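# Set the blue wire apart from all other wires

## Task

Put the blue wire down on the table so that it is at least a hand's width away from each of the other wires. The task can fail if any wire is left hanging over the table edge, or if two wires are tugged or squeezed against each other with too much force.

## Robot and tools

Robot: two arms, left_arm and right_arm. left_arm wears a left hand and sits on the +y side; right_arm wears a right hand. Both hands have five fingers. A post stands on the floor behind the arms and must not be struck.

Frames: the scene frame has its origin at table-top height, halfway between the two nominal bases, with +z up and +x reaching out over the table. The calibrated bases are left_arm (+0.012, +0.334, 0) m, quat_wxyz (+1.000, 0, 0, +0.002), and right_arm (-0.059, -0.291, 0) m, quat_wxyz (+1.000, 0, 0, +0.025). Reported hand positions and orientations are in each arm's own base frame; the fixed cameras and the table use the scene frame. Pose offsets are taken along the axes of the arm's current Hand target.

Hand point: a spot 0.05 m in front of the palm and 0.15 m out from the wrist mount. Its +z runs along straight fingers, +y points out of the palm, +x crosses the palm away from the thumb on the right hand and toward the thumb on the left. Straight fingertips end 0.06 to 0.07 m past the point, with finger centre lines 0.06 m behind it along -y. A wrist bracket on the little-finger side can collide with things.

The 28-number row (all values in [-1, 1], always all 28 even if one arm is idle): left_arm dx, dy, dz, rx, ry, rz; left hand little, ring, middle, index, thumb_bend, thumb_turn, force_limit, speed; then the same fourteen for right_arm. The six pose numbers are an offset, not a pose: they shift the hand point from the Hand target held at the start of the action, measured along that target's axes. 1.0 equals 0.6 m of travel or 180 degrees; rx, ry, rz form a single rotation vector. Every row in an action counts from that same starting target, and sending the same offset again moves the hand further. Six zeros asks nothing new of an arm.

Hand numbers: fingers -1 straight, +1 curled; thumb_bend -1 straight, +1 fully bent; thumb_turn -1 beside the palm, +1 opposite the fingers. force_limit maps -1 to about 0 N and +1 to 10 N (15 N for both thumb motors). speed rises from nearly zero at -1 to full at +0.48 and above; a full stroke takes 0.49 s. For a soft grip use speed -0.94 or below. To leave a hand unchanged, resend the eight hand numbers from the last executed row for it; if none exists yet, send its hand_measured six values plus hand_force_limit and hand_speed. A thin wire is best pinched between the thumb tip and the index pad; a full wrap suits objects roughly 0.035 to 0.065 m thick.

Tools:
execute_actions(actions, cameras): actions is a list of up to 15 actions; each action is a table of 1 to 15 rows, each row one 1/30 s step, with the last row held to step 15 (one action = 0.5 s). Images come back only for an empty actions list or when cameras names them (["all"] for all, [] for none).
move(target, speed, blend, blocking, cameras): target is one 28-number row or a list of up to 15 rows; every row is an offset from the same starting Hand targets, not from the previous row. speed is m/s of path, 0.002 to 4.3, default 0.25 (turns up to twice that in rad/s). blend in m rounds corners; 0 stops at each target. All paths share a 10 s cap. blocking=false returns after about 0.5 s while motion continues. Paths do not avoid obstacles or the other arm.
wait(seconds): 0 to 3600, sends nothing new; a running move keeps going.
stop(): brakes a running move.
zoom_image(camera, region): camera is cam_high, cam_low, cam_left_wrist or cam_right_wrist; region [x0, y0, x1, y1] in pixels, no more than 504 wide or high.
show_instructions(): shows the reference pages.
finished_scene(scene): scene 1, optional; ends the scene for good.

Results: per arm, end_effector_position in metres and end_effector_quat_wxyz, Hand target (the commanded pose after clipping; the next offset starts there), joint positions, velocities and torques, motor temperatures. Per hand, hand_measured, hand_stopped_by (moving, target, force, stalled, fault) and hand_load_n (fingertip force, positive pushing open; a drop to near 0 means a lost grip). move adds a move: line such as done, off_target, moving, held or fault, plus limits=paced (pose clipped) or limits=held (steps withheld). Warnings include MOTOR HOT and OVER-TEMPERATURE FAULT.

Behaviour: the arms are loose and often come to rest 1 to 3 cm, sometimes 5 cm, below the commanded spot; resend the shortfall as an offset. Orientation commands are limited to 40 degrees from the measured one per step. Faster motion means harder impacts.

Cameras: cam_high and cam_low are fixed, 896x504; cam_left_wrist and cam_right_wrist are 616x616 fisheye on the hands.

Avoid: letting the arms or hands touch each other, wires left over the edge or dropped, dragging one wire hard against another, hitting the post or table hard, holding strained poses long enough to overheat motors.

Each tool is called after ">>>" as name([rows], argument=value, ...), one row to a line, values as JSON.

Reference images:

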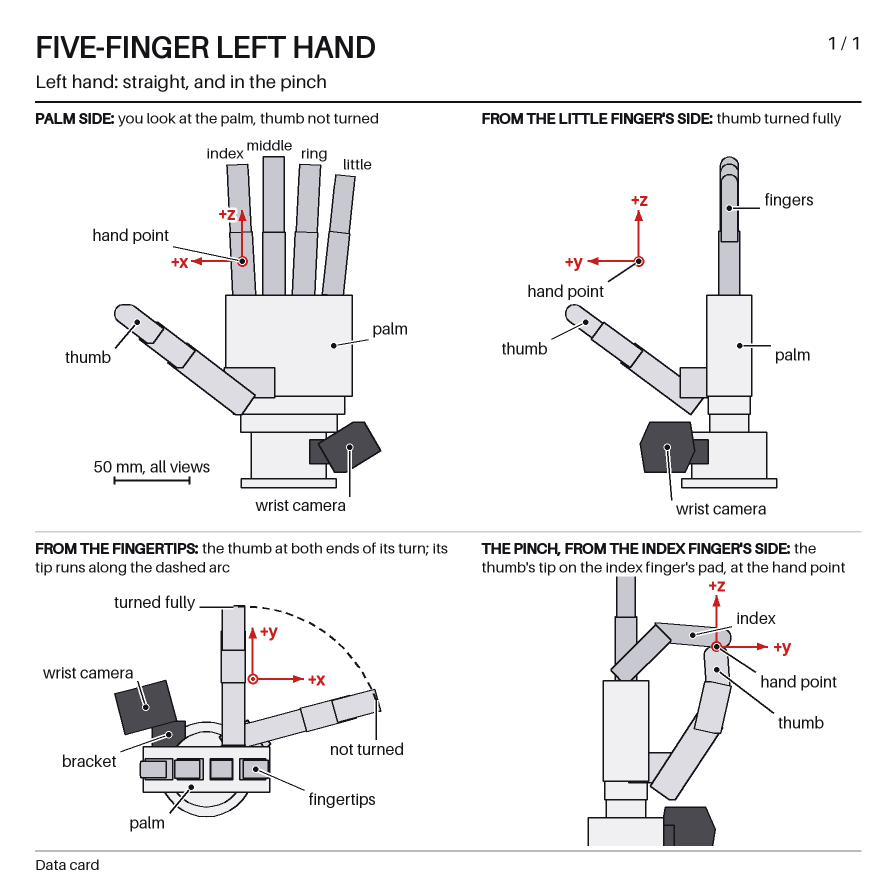

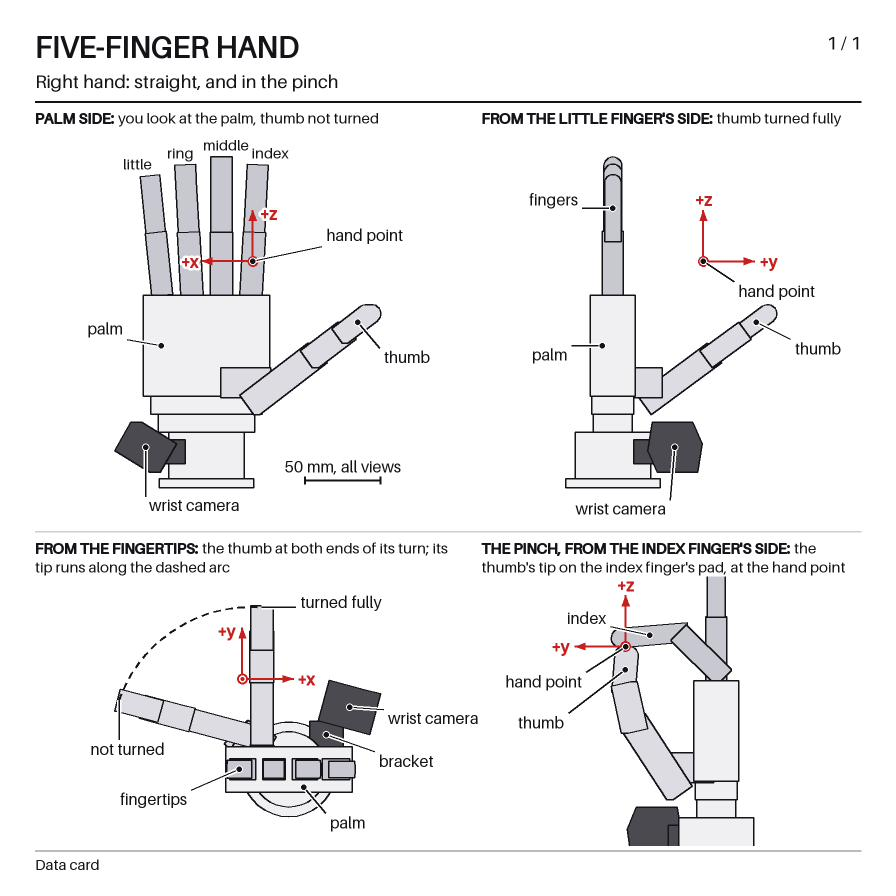

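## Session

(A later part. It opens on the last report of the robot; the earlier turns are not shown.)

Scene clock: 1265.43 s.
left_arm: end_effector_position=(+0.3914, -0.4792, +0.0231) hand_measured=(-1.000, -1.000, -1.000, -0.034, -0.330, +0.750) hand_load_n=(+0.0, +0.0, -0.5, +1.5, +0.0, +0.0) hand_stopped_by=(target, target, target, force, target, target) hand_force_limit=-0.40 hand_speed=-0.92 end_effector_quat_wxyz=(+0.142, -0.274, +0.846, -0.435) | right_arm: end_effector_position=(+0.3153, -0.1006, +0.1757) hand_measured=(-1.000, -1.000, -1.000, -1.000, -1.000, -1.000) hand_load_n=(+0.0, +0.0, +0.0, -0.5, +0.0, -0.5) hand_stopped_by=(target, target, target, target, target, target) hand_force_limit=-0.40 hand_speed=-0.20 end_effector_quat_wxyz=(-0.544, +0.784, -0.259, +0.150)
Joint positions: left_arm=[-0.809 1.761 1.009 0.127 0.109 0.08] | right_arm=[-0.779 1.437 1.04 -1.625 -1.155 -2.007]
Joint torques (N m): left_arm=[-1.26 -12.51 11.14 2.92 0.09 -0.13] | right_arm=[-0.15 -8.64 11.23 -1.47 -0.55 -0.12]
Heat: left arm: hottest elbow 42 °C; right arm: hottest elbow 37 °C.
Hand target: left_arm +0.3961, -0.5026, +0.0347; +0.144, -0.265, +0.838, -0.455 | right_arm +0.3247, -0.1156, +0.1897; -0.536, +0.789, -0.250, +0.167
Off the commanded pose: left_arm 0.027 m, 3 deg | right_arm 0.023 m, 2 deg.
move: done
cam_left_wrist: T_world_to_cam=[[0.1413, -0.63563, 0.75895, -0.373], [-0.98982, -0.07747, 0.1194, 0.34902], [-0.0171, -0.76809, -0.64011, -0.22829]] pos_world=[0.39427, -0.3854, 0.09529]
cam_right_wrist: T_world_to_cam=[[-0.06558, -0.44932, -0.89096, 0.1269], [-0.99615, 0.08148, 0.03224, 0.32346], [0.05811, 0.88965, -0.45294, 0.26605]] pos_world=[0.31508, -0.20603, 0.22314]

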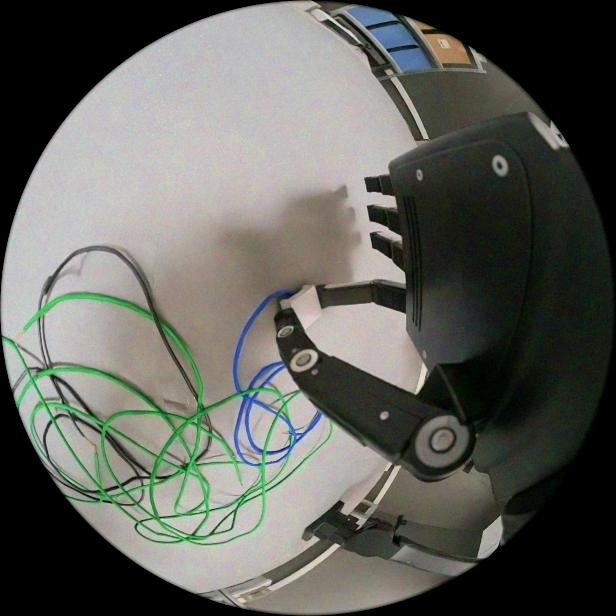

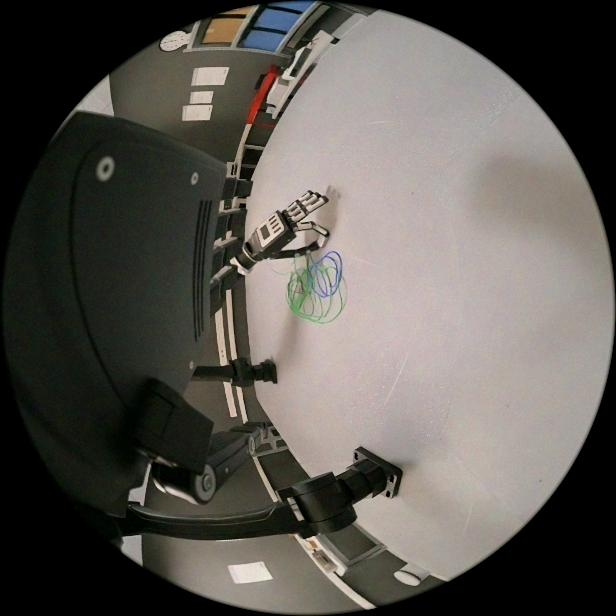

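>>> move([
  [0,0,0,0,0,0,-1,-1,-1,0.1,-0.15,0.75,-0.3,-0.92,0,0,0,0,0,0,-1,-1,-1,-1,-1,-1,-0.4,-0.2],
], speed=0.06, cameras=["cam_left_wrist","cam_right_wrist"])

>>> zoom_image(camera="cam_left_wrist", region=[240, 250, 360, 370])

>>> zoom_image(camera="cam_right_wrist", region=[290, 210, 350, 270])

Scene clock: 1275.83 s.
left_arm: end_effector_position=(+0.3914, -0.4792, +0.0231) hand_measured=(-1.000, -1.000, -1.000, -0.034, -0.150, +0.750) hand_load_n=(+0.0, +0.0, +0.0, +2.0, +0.0, +0.0) hand_stopped_by=(target, target, target, force, target, target) hand_force_limit=-0.30 hand_speed=-0.92 end_effector_quat_wxyz=(+0.142, -0.274, +0.846, -0.435) | right_arm: end_effector_position=(+0.3153, -0.1006, +0.1757) hand_measured=(-1.000, -1.000, -1.000, -1.000, -1.000, -1.000) hand_load_n=(+0.0, +0.0, +0.0, +0.0, +0.0, -0.5) hand_stopped_by=(target, target, target, target, target, target) hand_force_limit=-0.40 hand_speed=-0.20 end_effector_quat_wxyz=(-0.544, +0.784, -0.259, +0.150)
Joint positions: left_arm=[-0.809 1.761 1.009 0.127 0.109 0.08] | right_arm=[-0.779 1.437 1.04 -1.625 -1.155 -2.007]
Joint torques (N m): left_arm=[-1.2 -12.57 11.08 3.03 0.09 -0.1] | right_arm=[-0.21 -8.64 11.23 -1.48 -0.55 -0.12]
Heat: left arm: hottest elbow 42 °C; right arm: hottest elbow 37 °C.
Hand target: left_arm +0.3961, -0.5026, +0.0347; +0.144, -0.265, +0.838, -0.455 | right_arm +0.3247, -0.1156, +0.1897; -0.536, +0.789, -0.250, +0.167
Off the commanded pose: left_arm 0.027 m, 3 deg | right_arm 0.023 m, 2 deg.
move: done
cam_left_wrist: T_world_to_cam=[[0.1413, -0.63563, 0.75895, -0.373], [-0.98982, -0.07747, 0.1194, 0.34902], [-0.0171, -0.76809, -0.64011, -0.22829]] pos_world=[0.39427, -0.3854, 0.09529]
cam_right_wrist: T_world_to_cam=[[-0.06558, -0.44932, -0.89096, 0.1269], [-0.99615, 0.08148, 0.03224, 0.32346], [0.05811, 0.88965, -0.45294, 0.26605]] pos_world=[0.31508, -0.20603, 0.22314]

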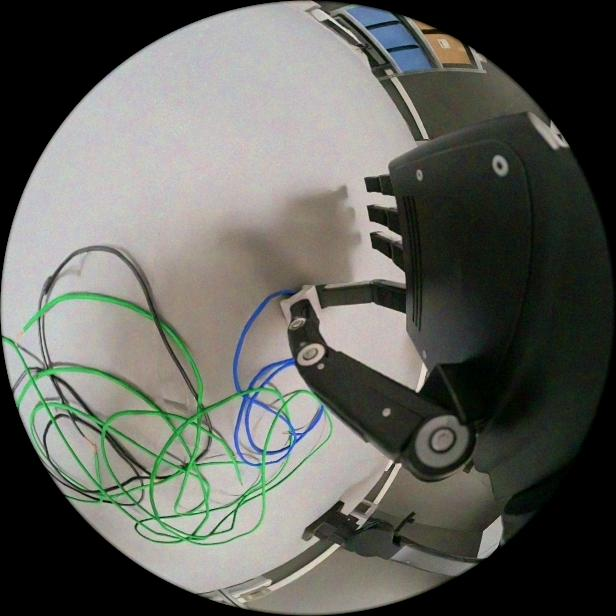

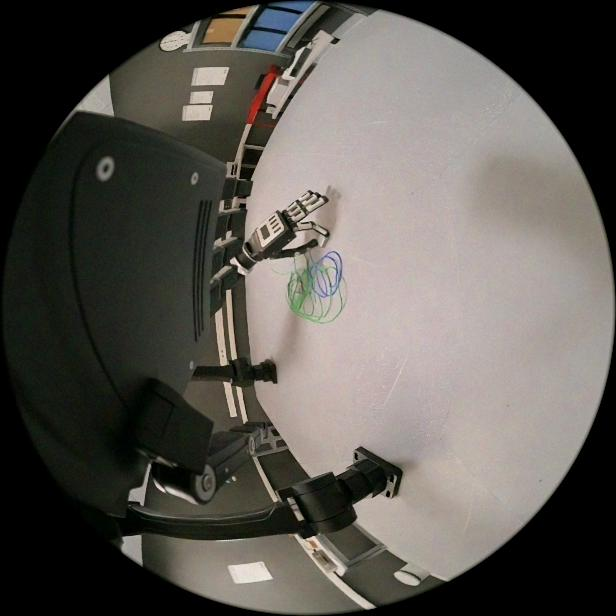

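Scaled by 4.200 from the camera's image (finer frame: 880x880).

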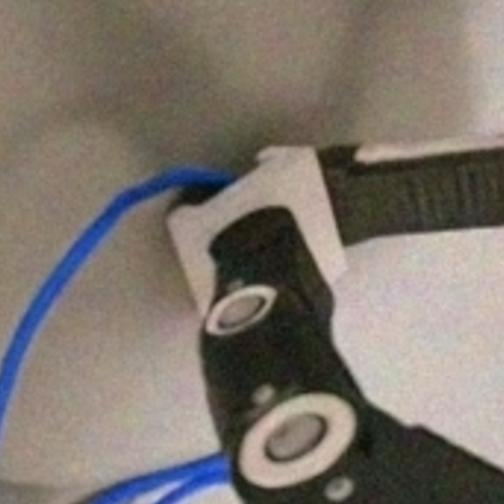

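Scaled by 8.400 from the camera's image (finer frame: 880x880).

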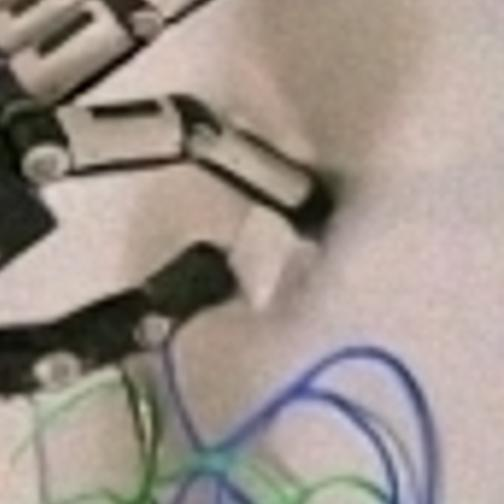

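>>> move([
  [0,0,0,0,0,0,-1,-1,-1,-0.12,-0.4,0.75,-0.3,-0.5,0,0,0,0,0,0,-1,-1,-1,-1,-1,-1,-0.4,-0.2],
  [0,0.0084,0.0055,0,0,0,-1,-1,-1,-0.12,-0.4,0.75,-0.3,-0.5,0,0,0,0,0,0,-1,-1,-1,-1,-1,-1,-0.4,-0.2],
], speed=0.04, cameras=["cam_left_wrist","cam_right_wrist"])

>>> zoom_image(camera="cam_left_wrist", region=[240, 250, 360, 370])

>>> zoom_image(camera="cam_right_wrist", region=[290, 210, 350, 270])

Scene clock: 1286.63 s.
left_arm: end_effector_position=(+0.3919, -0.4797, +0.0230) hand_measured=(-1.000, -1.000, -1.000, -0.120, -0.400, +0.750) hand_load_n=(+0.0, +0.0, -0.5, -3.0, +0.0, +0.0) hand_stopped_by=(target, target, target, target, target, target) hand_force_limit=-0.30 hand_speed=-0.50 end_effector_quat_wxyz=(+0.142, -0.273, +0.845, -0.436) | right_arm: end_effector_position=(+0.3153, -0.1006, +0.1757) hand_measured=(-1.000, -1.000, -1.000, -1.000, -1.000, -1.000) hand_load_n=(+0.0, +0.0, +0.0, +0.0, +0.0, +0.0) hand_stopped_by=(target, target, target, target, target, target) hand_force_limit=-0.40 hand_speed=-0.20 end_effector_quat_wxyz=(-0.544, +0.784, -0.259, +0.150)
Joint positions: left_arm=[-0.809 1.763 1.009 0.132 0.109 0.08] | right_arm=[-0.779 1.437 1.04 -1.625 -1.155 -2.007]
Joint torques (N m): left_arm=[-1.14 -11.69 10.58 3.45 0.07 -0.08] | right_arm=[-0.21 -8.64 11.22 -1.47 -0.55 -0.12]
Heat: left arm: hottest elbow 42 °C; right arm: hottest elbow 37 °C.
Hand target: left_arm +0.3961, -0.5026, +0.0287; +0.144, -0.265, +0.838, -0.455 | right_arm +0.3247, -0.1156, +0.1897; -0.536, +0.789, -0.250, +0.167
Off the commanded pose: left_arm 0.024 m, 3 deg | right_arm 0.023 m, 2 deg.
move: off_target (left_arm)
cam_left_wrist: T_world_to_cam=[[0.13968, -0.63396, 0.76065, -0.37202], [-0.99007, -0.07715, 0.11751, 0.34982], [-0.01581, -0.76951, -0.63844, -0.23007]] pos_world=[0.39467, -0.3859, 0.09499]
cam_right_wrist: T_world_to_cam=[[-0.06558, -0.44932, -0.89096, 0.1269], [-0.99615, 0.08148, 0.03224, 0.32346], [0.05811, 0.88965, -0.45294, 0.26605]] pos_world=[0.31508, -0.20603, 0.22314]

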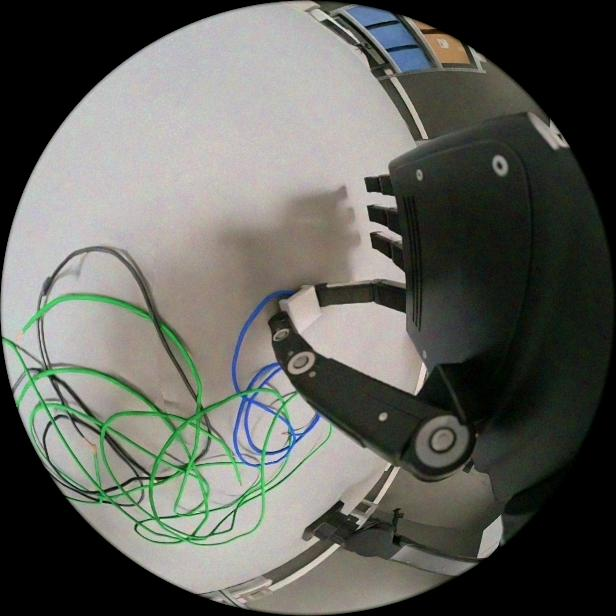

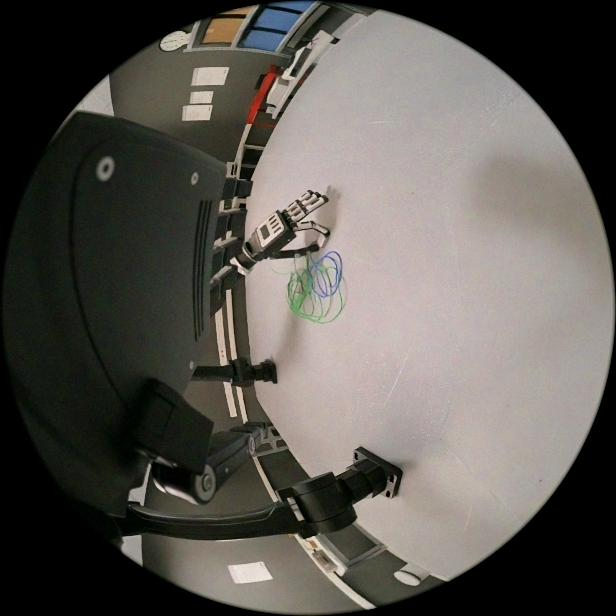

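Scaled by 4.200 from the camera's image (finer frame: 880x880).

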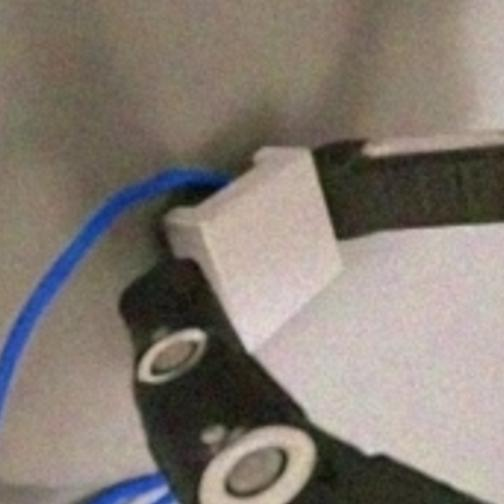

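Scaled by 8.400 from the camera's image (finer frame: 880x880).

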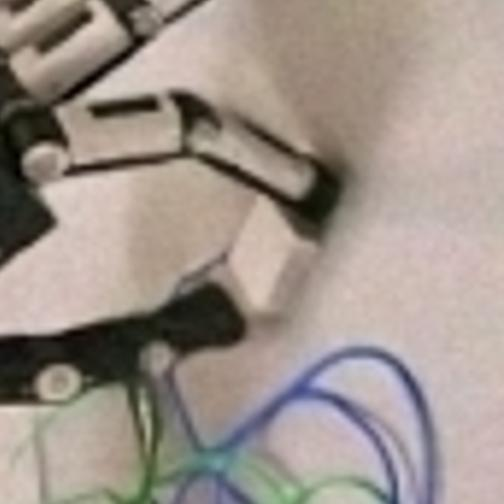

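>>> move([
  [0,0,0,0,0,0,-1,-1,-1,-0.12,-0.33,0.75,-0.3,-0.8,0,0,0,0,0,0,-1,-1,-1,-1,-1,-1,-0.4,-0.2],
  [0,0,0,0,0,0,-1,-1,-1,0.15,-0.33,0.75,0,-0.88,0,0,0,0,0,0,-1,-1,-1,-1,-1,-1,-0.4,-0.2],
], speed=0.04, cameras=["cam_left_wrist","cam_right_wrist"])

>>> zoom_image(camera="cam_left_wrist", region=[240, 250, 360, 370])

>>> zoom_image(camera="cam_right_wrist", region=[290, 210, 350, 270])

Scene clock: 1318.33 s.
left_arm: end_effector_position=(+0.3932, -0.4811, +0.0216) hand_measured=(-1.000, -1.000, -1.000, +0.022, -0.330, +0.750) hand_load_n=(+0.0, +0.0, +0.0, +5.0, +1.0, +0.0) hand_stopped_by=(target, target, target, force, target, target) hand_force_limit=0.00 hand_speed=-0.88 end_effector_quat_wxyz=(+0.143, -0.273, +0.844, -0.439) | right_arm: end_effector_position=(+0.3153, -0.1006, +0.1757) hand_measured=(-1.000, -1.000, -1.000, -1.000, -1.000, -1.000) hand_load_n=(+0.0, +0.0, +0.0, +0.0, +0.0, +0.0) hand_stopped_by=(target, target, target, target, target, target) hand_force_limit=-0.40 hand_speed=-0.20 end_effector_quat_wxyz=(-0.544, +0.784, -0.259, +0.150)
Joint positions: left_arm=[-0.809 1.769 1.009 0.144 0.109 0.08] | right_arm=[-0.779 1.437 1.04 -1.625 -1.155 -2.007]
Joint torques (N m): left_arm=[-1.2 -12.04 10.7 2.93 0.1 -0.08] | right_arm=[-0.15 -8.64 11.22 -1.47 -0.56 -0.12]
Heat: left arm: hottest elbow 42 °C; right arm: hottest elbow 37 °C.
Hand target: left_arm +0.3961, -0.5026, +0.0287; +0.144, -0.265, +0.838, -0.455 | right_arm +0.3247, -0.1156, +0.1897; -0.536, +0.789, -0.250, +0.167
Off the commanded pose: left_arm 0.023 m, 2 deg | right_arm 0.023 m, 2 deg.
move: done; target 2's new numbers were sent with left_arm's hand 0.024 m and 3 deg from that target
cam_left_wrist: T_world_to_cam=[[0.13647, -0.63057, 0.76404, -0.36908], [-0.99056, -0.07671, 0.11361, 0.35167], [-0.01303, -0.77233, -0.63509, -0.23454]] pos_world=[0.39567, -0.38689, 0.09308]
cam_right_wrist: T_world_to_cam=[[-0.06558, -0.44932, -0.89096, 0.1269], [-0.99615, 0.08148, 0.03224, 0.32346], [0.05811, 0.88965, -0.45294, 0.26605]] pos_world=[0.31508, -0.20603, 0.22314]

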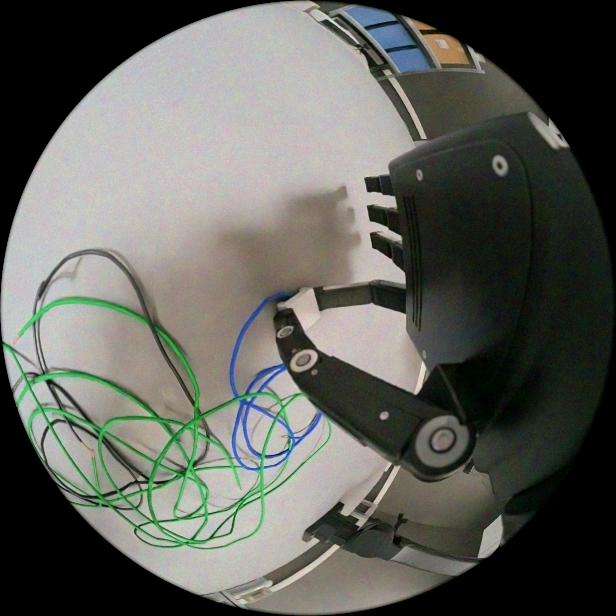

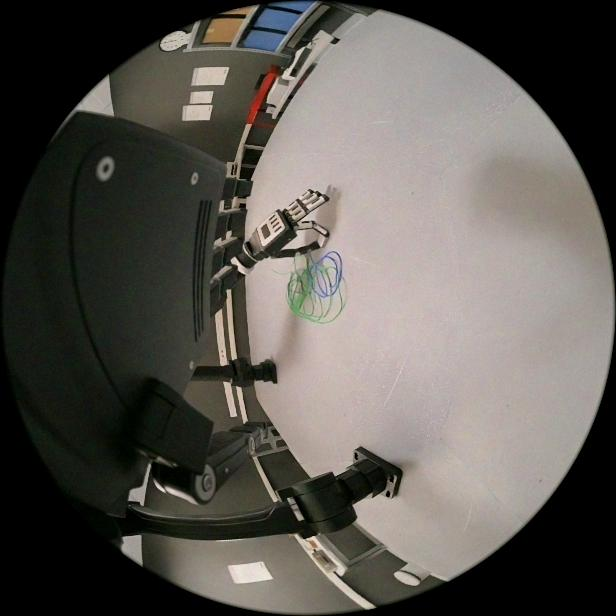

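Scaled by 4.200 from the camera's image (finer frame: 880x880).

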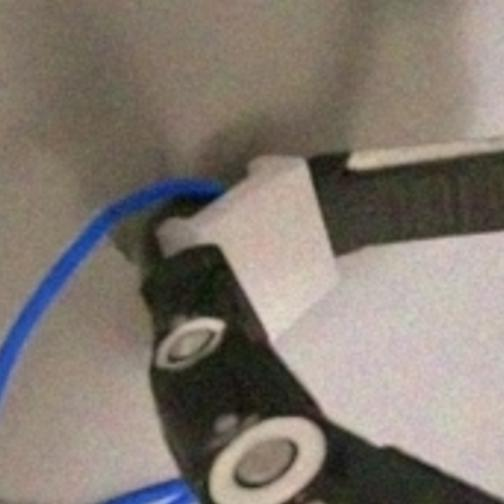

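Scaled by 8.400 from the camera's image (finer frame: 880x880).

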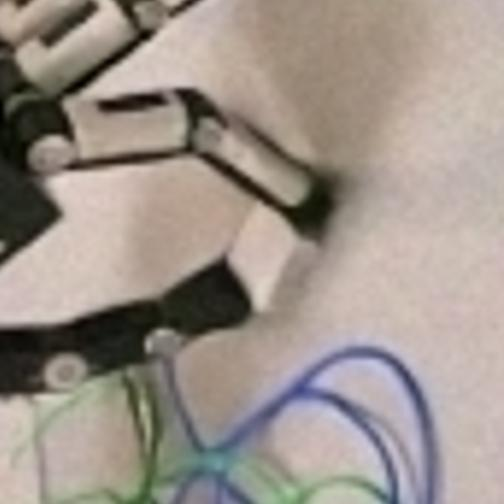

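>>> move([
  [0,-0.042,-0.0273,0,0,0,-1,-1,-1,0.15,-0.33,0.75,0,-0.88,0,0,0,0,0,0,-1,-1,-1,-1,-1,-1,-0.4,-0.2],
], speed=0.02, cameras=["cam_left_wrist","cam_right_wrist"])

>>> zoom_image(camera="cam_left_wrist", region=[240, 250, 360, 370])

>>> zoom_image(camera="cam_right_wrist", region=[290, 210, 350, 270])

Scene clock: 1328.13 s.
left_arm: end_effector_position=(+0.3933, -0.4811, +0.0316) hand_measured=(-1.000, -1.000, -1.000, +0.024, -0.330, +0.750) hand_load_n=(+0.0, +0.0, +0.0, +0.0, +0.0, +0.0) hand_stopped_by=(target, target, target, force, target, target) hand_force_limit=0.00 hand_speed=-0.88 end_effector_quat_wxyz=(+0.142, -0.273, +0.845, -0.436) | right_arm: end_effector_position=(+0.3153, -0.1006, +0.1757) hand_measured=(-1.000, -1.000, -1.000, -1.000, -1.000, -1.000) hand_load_n=(+0.0, -0.5, +0.0, +0.0, +0.0, -0.5) hand_stopped_by=(target, target, target, target, target, target) hand_force_limit=-0.40 hand_speed=-0.20 end_effector_quat_wxyz=(-0.544, +0.784, -0.259, +0.150)
Joint positions: left_arm=[-0.809 1.75 1.021 0.107 0.109 0.08] | right_arm=[-0.779 1.437 1.04 -1.625 -1.155 -2.007]
Joint torques (N m): left_arm=[-1.38 -14.8 11.79 1.21 0.09 -0.1] | right_arm=[-0.15 -8.64 11.23 -1.48 -0.55 -0.12]
Heat: left arm: hottest elbow 42 °C; right arm: hottest elbow 37 °C.
Hand target: left_arm +0.3961, -0.5026, +0.0588; +0.144, -0.265, +0.838, -0.455 | right_arm +0.3247, -0.1156, +0.1897; -0.536, +0.789, -0.250, +0.167
Off the commanded pose: left_arm 0.035 m, 3 deg | right_arm 0.023 m, 2 deg.
move: off_target (left_arm)
cam_left_wrist: T_world_to_cam=[[0.13968, -0.63396, 0.76065, -0.37957], [-0.99007, -0.07715, 0.11751, 0.34999], [-0.01581, -0.76951, -0.63844, -0.22556]] pos_world=[0.39597, -0.3872, 0.10358]
cam_right_wrist: T_world_to_cam=[[-0.06558, -0.44932, -0.89096, 0.1269], [-0.99615, 0.08148, 0.03224, 0.32346], [0.05811, 0.88965, -0.45294, 0.26605]] pos_world=[0.31508, -0.20603, 0.22314]

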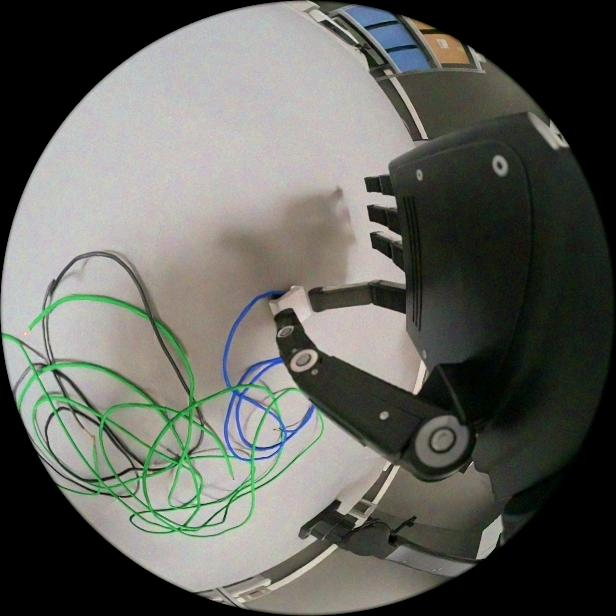

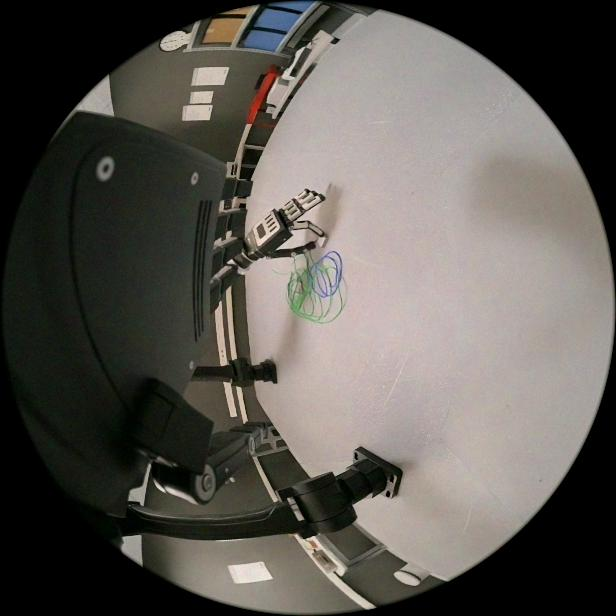

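Scaled by 4.200 from the camera's image (finer frame: 880x880).

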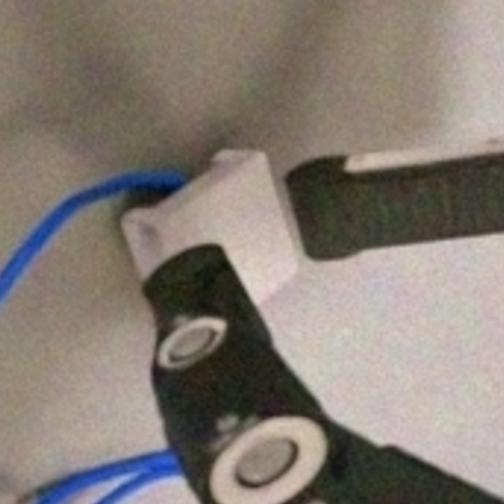

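Scaled by 8.400 from the camera's image (finer frame: 880x880).

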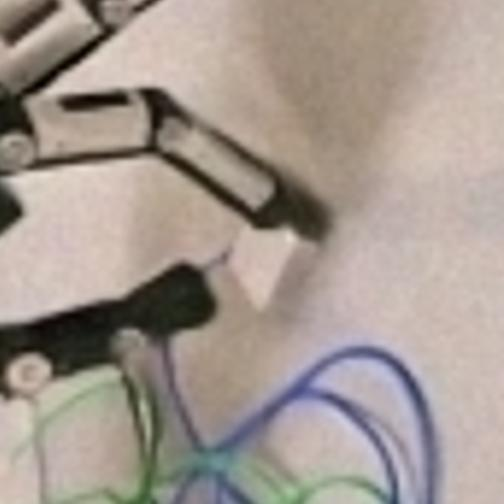

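>>> move([
  [0,0,0,0,0,0,-1,-1,-1,-0.2,-0.48,0.75,0,-0.3,0,0,0,0,0,0,-1,-1,-1,-1,-1,-1,-0.4,-0.2],
  [0.0,0.0412,0.0347,0,0,0,-1,-1,-1,-0.2,-0.48,0.75,0,-0.3,0,0,0,0,0,0,-1,-1,-1,-1,-1,-1,-0.4,-0.2],
], speed=0.03, cameras=["cam_left_wrist","cam_right_wrist","cam_low"])

>>> zoom_image(camera="cam_left_wrist", region=[240, 250, 360, 370])

>>> zoom_image(camera="cam_right_wrist", region=[290, 210, 350, 270])

>>> zoom_image(camera="cam_low", region=[500, 270, 570, 320])

Scene clock: 1412.97 s.
left_arm: end_effector_position=(+0.3951, -0.4836, +0.0235) hand_measured=(-1.000, -1.000, -1.000, -0.200, -0.480, +0.750) hand_load_n=(+0.0, +0.0, +0.0, -4.0, +0.0, +0.0) hand_stopped_by=(target, target, target, target, target, target) hand_force_limit=0.00 hand_speed=-0.30 end_effector_quat_wxyz=(+0.142, -0.273, +0.844, -0.438) | right_arm: end_effector_position=(+0.3153, -0.1006, +0.1757) hand_measured=(-1.000, -1.000, -1.000, -1.000, -1.000, -1.000) hand_load_n=(+0.0, +0.0, -0.5, +0.0, +0.0, +0.0) hand_stopped_by=(target, target, target, target, target, target) hand_force_limit=-0.40 hand_speed=-0.20 end_effector_quat_wxyz=(-0.544, +0.784, -0.259, +0.150)
Joint positions: left_arm=[-0.809 1.772 1.021 0.133 0.11 0.078] | right_arm=[-0.779 1.437 1.04 -1.625 -1.155 -2.007]
Joint torques (N m): left_arm=[-1.08 -11.81 10.55 3.48 0.07 -0.11] | right_arm=[-0.15 -8.64 11.22 -1.48 -0.55 -0.12]
Heat: left arm: hottest elbow 44 °C; right arm: hottest elbow 37 °C.
Hand target: left_arm +0.3984, -0.5059, +0.0267; +0.144, -0.265, +0.838, -0.455 | right_arm +0.3247, -0.1156, +0.1897; -0.536, +0.789, -0.250, +0.167
Off the commanded pose: left_arm 0.023 m, 2 deg | right_arm 0.023 m, 2 deg.
move: off_target (left_arm)
cam_left_wrist: T_world_to_cam=[[0.1383, -0.63043, 0.76383, -0.37305], [-0.99028, -0.07625, 0.11637, 0.35315], [-0.01512, -0.77249, -0.63484, -0.23449]] pos_world=[0.39777, -0.38939, 0.09498]
cam_right_wrist: T_world_to_cam=[[-0.06558, -0.44932, -0.89096, 0.1269], [-0.99615, 0.08148, 0.03224, 0.32346], [0.05811, 0.88965, -0.45294, 0.26605]] pos_world=[0.31508, -0.20603, 0.22314]
Images, in order (width x height): cam_low 896x504, cam_left_wrist 616x616, cam_right_wrist 616x616.

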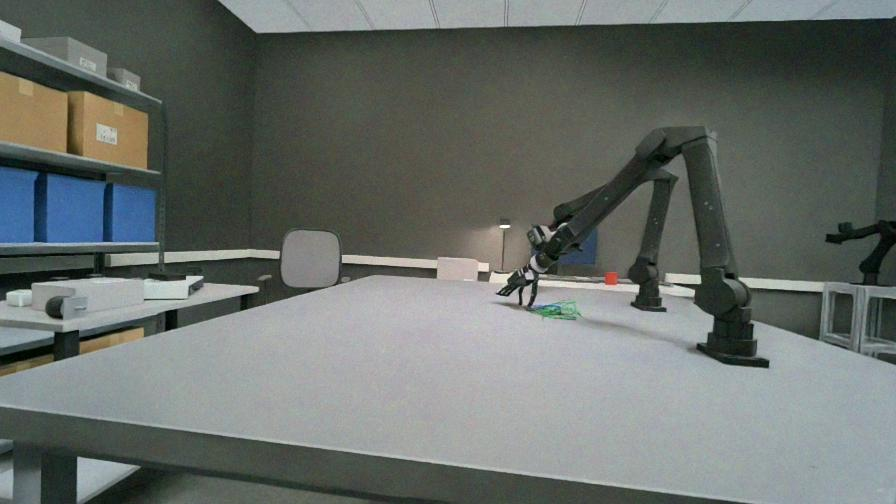

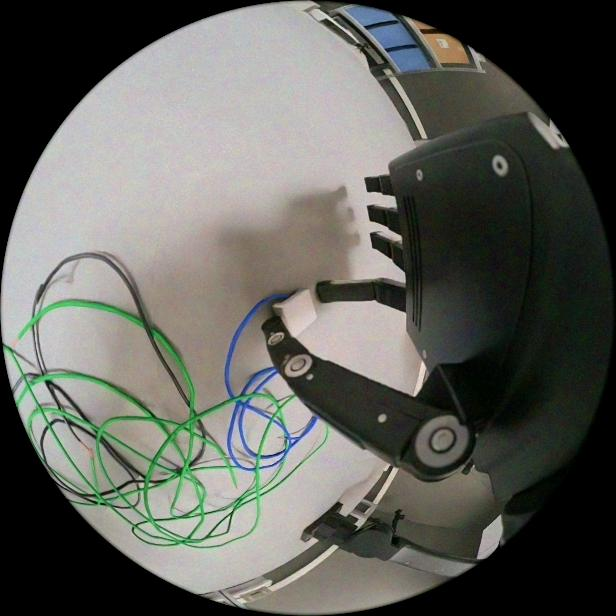

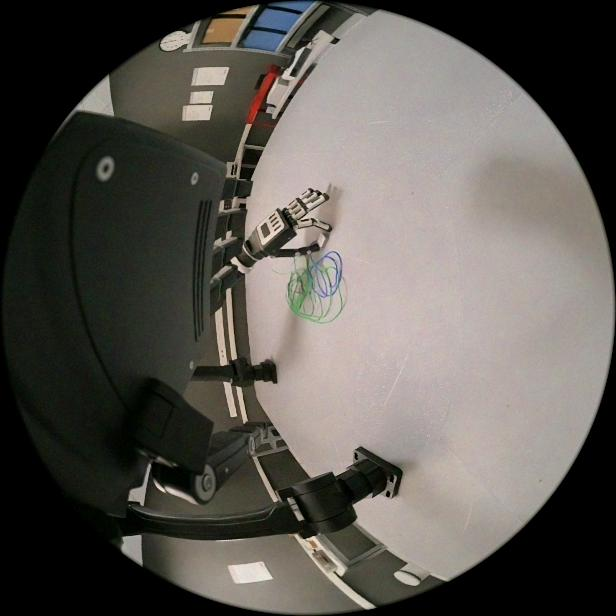

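Scaled by 4.200 from the camera's image (finer frame: 880x880).

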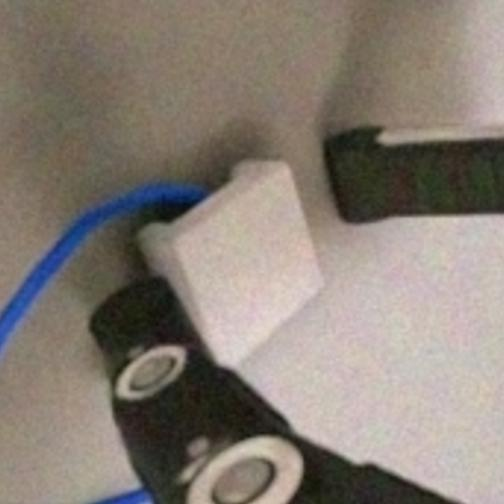

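Scaled by 8.400 from the camera's image (finer frame: 880x880).

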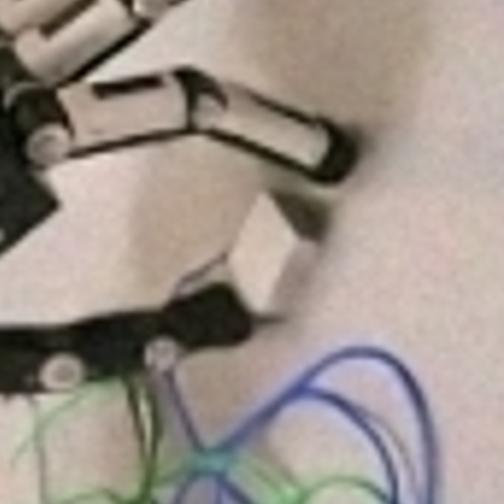

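Scaled by 7.200 from the camera's image (finer frame: 1280x720).

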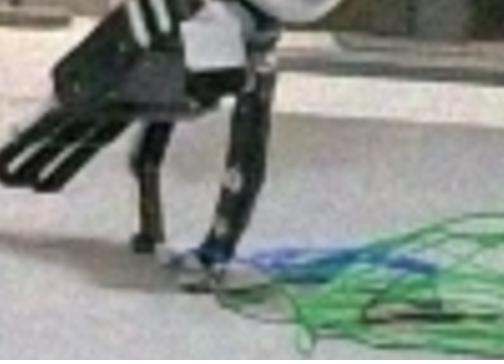

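>>> move([
  [0.0043,-0.0288,-0.0322,0.0444,0,0,-1,-1,-1,-0.2,-0.3,0.75,0,-0.3,0,0,0,0,0,0,-1,-1,-1,-1,-1,-1,-0.4,-0.2],
], speed=0.04, cameras=["cam_left_wrist","cam_right_wrist"])

>>> zoom_image(camera="cam_left_wrist", region=[240, 250, 360, 370])

>>> zoom_image(camera="cam_right_wrist", region=[290, 210, 350, 270])

Scene clock: 1486.43 s.
left_arm: end_effector_position=(+0.3990, -0.4901, +0.0364) hand_measured=(-1.000, -1.000, -1.000, -0.200, -0.300, +0.750) hand_load_n=(+0.0, +0.0, +0.0, +0.0, +0.0, +0.0) hand_stopped_by=(target, target, target, target, target, target) hand_force_limit=0.00 hand_speed=-0.30 end_effector_quat_wxyz=(+0.165, -0.259, +0.816, -0.490) | right_arm: end_effector_position=(+0.3153, -0.1006, +0.1757) hand_measured=(-1.000, -1.000, -1.000, -1.000, -1.000, -1.000) hand_load_n=(+0.0, +0.0, +0.0, +0.0, +0.0, +0.0) hand_stopped_by=(target, target, target, target, target, target) hand_force_limit=-0.40 hand_speed=-0.20 end_effector_quat_wxyz=(-0.544, +0.784, -0.259, +0.150)
Joint positions: left_arm=[-0.811 1.761 0.96 0.314 0.114 0.077] | right_arm=[-0.779 1.437 1.04 -1.625 -1.155 -2.007]
Joint torques (N m): left_arm=[-0.73 -14.86 6.83 3.62 0.28 -0.14] | right_arm=[-0.15 -8.64 11.23 -1.47 -0.55 -0.12]
Heat: left arm: hottest elbow 42 °C; right arm: hottest elbow 38 °C.
Hand target: left_arm +0.3924, -0.5018, +0.0517; +0.162, -0.254, +0.804, -0.512 | right_arm +0.3247, -0.1156, +0.1897; -0.536, +0.789, -0.250, +0.167
Off the commanded pose: left_arm 0.020 m, 3 deg | right_arm 0.023 m, 2 deg.
move: off_target (left_arm)
cam_left_wrist: T_world_to_cam=[[0.06637, -0.55392, 0.82992, -0.32376], [-0.9972, -0.06559, 0.03598, 0.36599], [0.0345, -0.82998, -0.55673, -0.28213]] pos_world=[0.39618, -0.3895, 0.09846]
cam_right_wrist: T_world_to_cam=[[-0.06558, -0.44932, -0.89096, 0.1269], [-0.99615, 0.08148, 0.03224, 0.32346], [0.05811, 0.88965, -0.45294, 0.26605]] pos_world=[0.31508, -0.20603, 0.22314]

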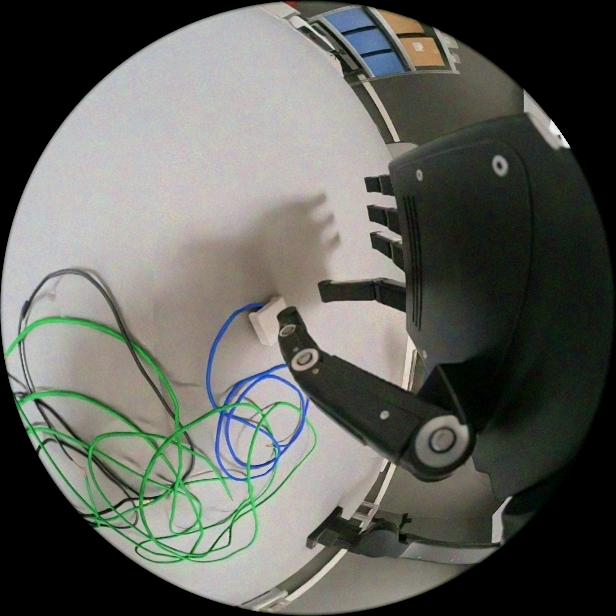

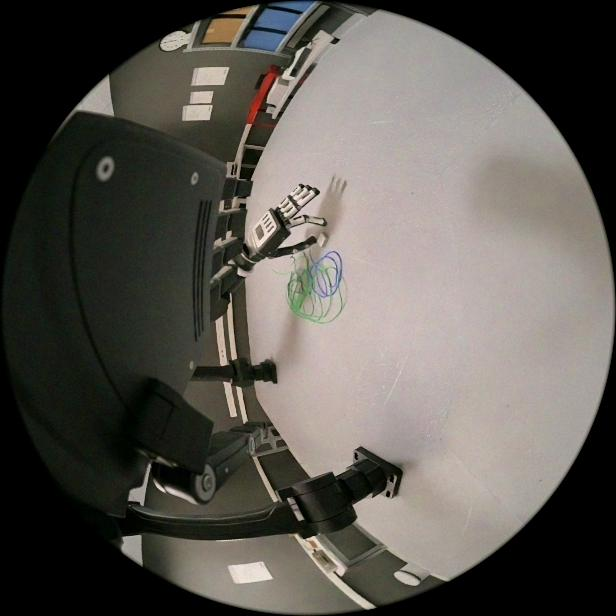

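Scaled by 4.200 from the camera's image (finer frame: 880x880).

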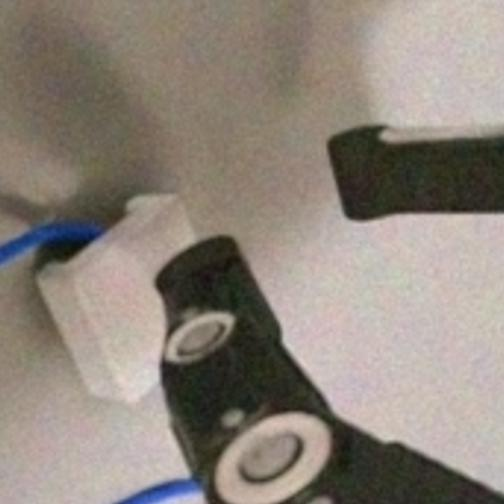

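Scaled by 8.400 from the camera's image (finer frame: 880x880).

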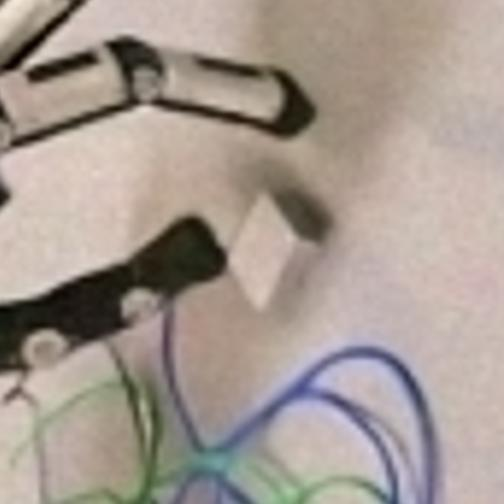

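>>> move([
  [0.0049,0.0106,-0.0226,0,0,0,-1,-1,-1,-0.2,-0.35,0.75,0,-0.3,0,0,0,0,0,0,-1,-1,-1,-1,-1,-1,-0.4,-0.2],
], speed=0.04, cameras=["cam_left_wrist"])

>>> zoom_image(camera="cam_left_wrist", region=[240, 250, 360, 370])

Scene clock: 1501.97 s.
left_arm: end_effector_position=(+0.3886, -0.4791, +0.0373) hand_measured=(-1.000, -1.000, -1.000, -0.200, -0.350, +0.750) hand_load_n=(+0.0, +0.0, +0.0, +0.0, +0.0, +0.0) hand_stopped_by=(target, target, target, target, target, target) hand_force_limit=0.00 hand_speed=-0.30 end_effector_quat_wxyz=(+0.165, -0.259, +0.815, -0.491) | right_arm: end_effector_position=(+0.3153, -0.1006, +0.1757) hand_measured=(-1.000, -1.000, -1.000, -1.000, -1.000, -1.000) hand_load_n=(+0.0, +0.0, +0.0, +0.0, +0.0, +0.0) hand_stopped_by=(target, target, target, target, target, target) hand_force_limit=-0.40 hand_speed=-0.20 end_effector_quat_wxyz=(-0.544, +0.784, -0.259, +0.150)
Joint positions: left_arm=[-0.811 1.729 0.914 0.33 0.114 0.077] | right_arm=[-0.779 1.437 1.04 -1.625 -1.155 -2.007]
Joint torques (N m): left_arm=[-0.79 -13.86 6.84 3.6 0.23 -0.14] | right_arm=[-0.15 -8.59 11.23 -1.48 -0.56 -0.12]
Heat: left arm: hottest elbow 41 °C; right arm: hottest elbow 38 °C.
Hand target: left_arm +0.3814, -0.4912, +0.0517; +0.162, -0.254, +0.804, -0.512 | right_arm +0.3247, -0.1156, +0.1897; -0.536, +0.789, -0.250, +0.167
Off the commanded pose: left_arm 0.020 m, 3 deg | right_arm 0.023 m, 2 deg.
move: off_target (left_arm)
cam_left_wrist: T_world_to_cam=[[0.06549, -0.55298, 0.83061, -0.31695], [-0.99724, -0.06555, 0.03499, 0.35634], [0.0351, -0.83061, -0.55575, -0.27268]] pos_world=[0.38568, -0.3784, 0.09926]

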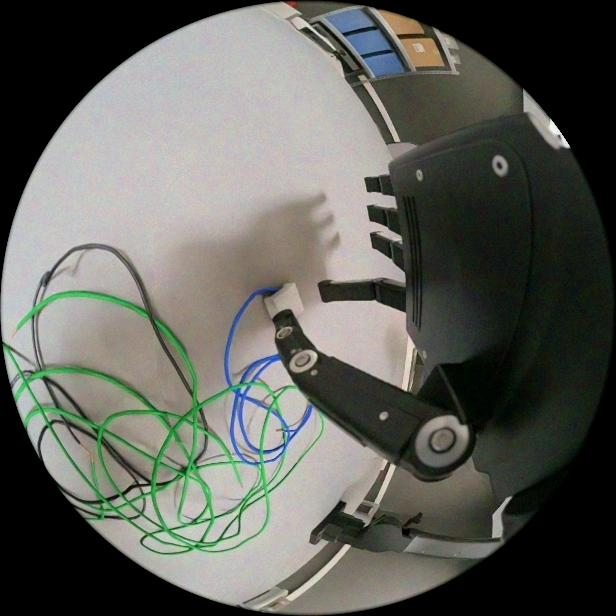

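Scaled by 4.200 from the camera's image (finer frame: 880x880).

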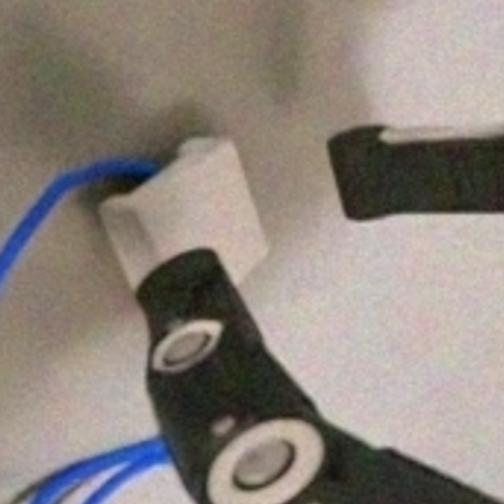

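>>> move([
  [0,0.0219,0.0102,0,0,0,-1,-1,-1,-0.2,-0.38,0.75,0,-0.3,0,0,0,0,0,0,-1,-1,-1,-1,-1,-1,-0.4,-0.2],
], speed=0.03, cameras=["cam_left_wrist","cam_right_wrist"])

>>> zoom_image(camera="cam_left_wrist", region=[240, 250, 360, 370])

>>> zoom_image(camera="cam_right_wrist", region=[290, 210, 350, 270])

Scene clock: 1531.80 s.
left_arm: end_effector_position=(+0.3905, -0.4812, +0.0412) hand_measured=(-1.000, -1.000, -1.000, -0.200, -0.380, +0.750) hand_load_n=(-0.5, +0.0, +0.0, +0.0, +0.0, +0.0) hand_stopped_by=(target, target, target, target, target, target) hand_force_limit=0.00 hand_speed=-0.30 end_effector_quat_wxyz=(+0.171, -0.255, +0.808, -0.503) | right_arm: end_effector_position=(+0.3153, -0.1006, +0.1757) hand_measured=(-1.000, -1.000, -1.000, -1.000, -1.000, -1.000) hand_load_n=(+0.0, +0.0, +0.0, +0.0, +0.0, +0.0) hand_stopped_by=(target, target, target, target, target, target) hand_force_limit=-0.40 hand_speed=-0.20 end_effector_quat_wxyz=(-0.544, +0.784, -0.259, +0.150)
Joint positions: left_arm=[-0.811 1.729 0.905 0.37 0.114 0.077] | right_arm=[-0.779 1.437 1.04 -1.625 -1.155 -2.007]
Joint torques (N m): left_arm=[-1.38 -11.93 6.68 3.63 0.21 -0.15] | right_arm=[-0.21 -8.64 11.23 -1.48 -0.56 -0.12]
Heat: left arm: hottest elbow 40 °C; right arm: hottest elbow 38 °C.
Hand target: left_arm +0.3814, -0.4912, +0.0372; +0.162, -0.254, +0.804, -0.512 | right_arm +0.3247, -0.1156, +0.1897; -0.536, +0.789, -0.250, +0.167
Off the commanded pose: left_arm 0.014 m, 2 deg | right_arm 0.023 m, 2 deg.
move: off_target (left_arm)
cam_left_wrist: T_world_to_cam=[[0.04777, -0.5344, 0.84388, -0.30622], [-0.99777, -0.06496, 0.01534, 0.35923], [0.04662, -0.84273, -0.53631, -0.28333]] pos_world=[0.38626, -0.37908, 0.10095]
cam_right_wrist: T_world_to_cam=[[-0.06558, -0.44932, -0.89096, 0.1269], [-0.99615, 0.08148, 0.03224, 0.32346], [0.05811, 0.88965, -0.45294, 0.26605]] pos_world=[0.31508, -0.20603, 0.22314]

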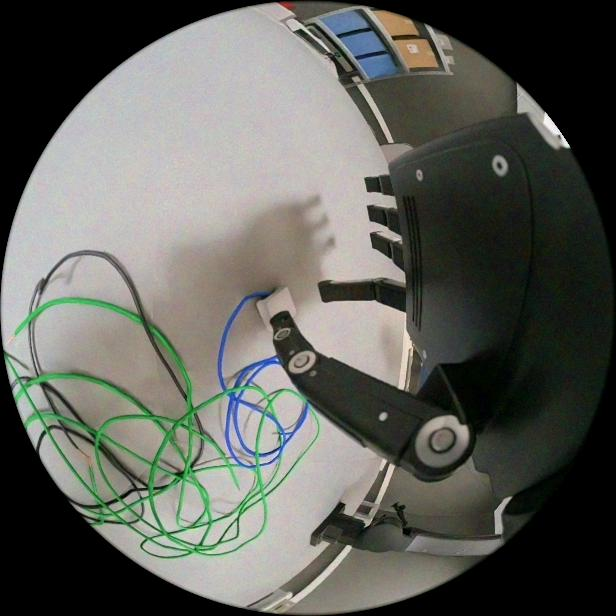

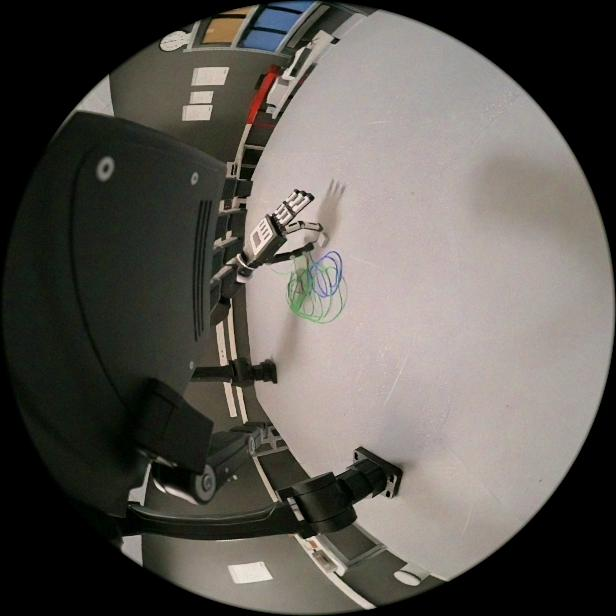

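Scaled by 4.200 from the camera's image (finer frame: 880x880).

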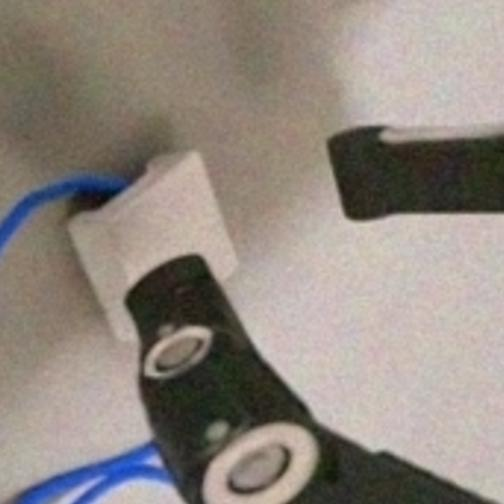

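Scaled by 8.400 from the camera's image (finer frame: 880x880).

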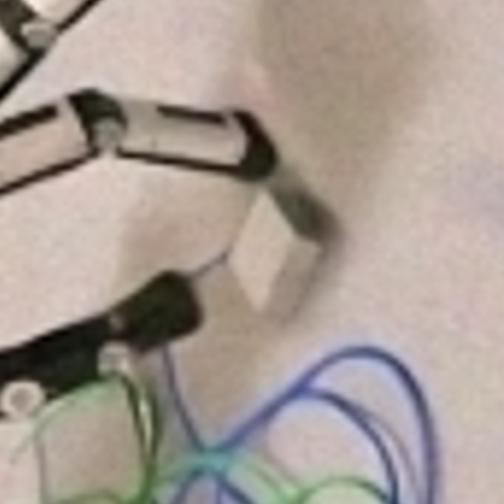

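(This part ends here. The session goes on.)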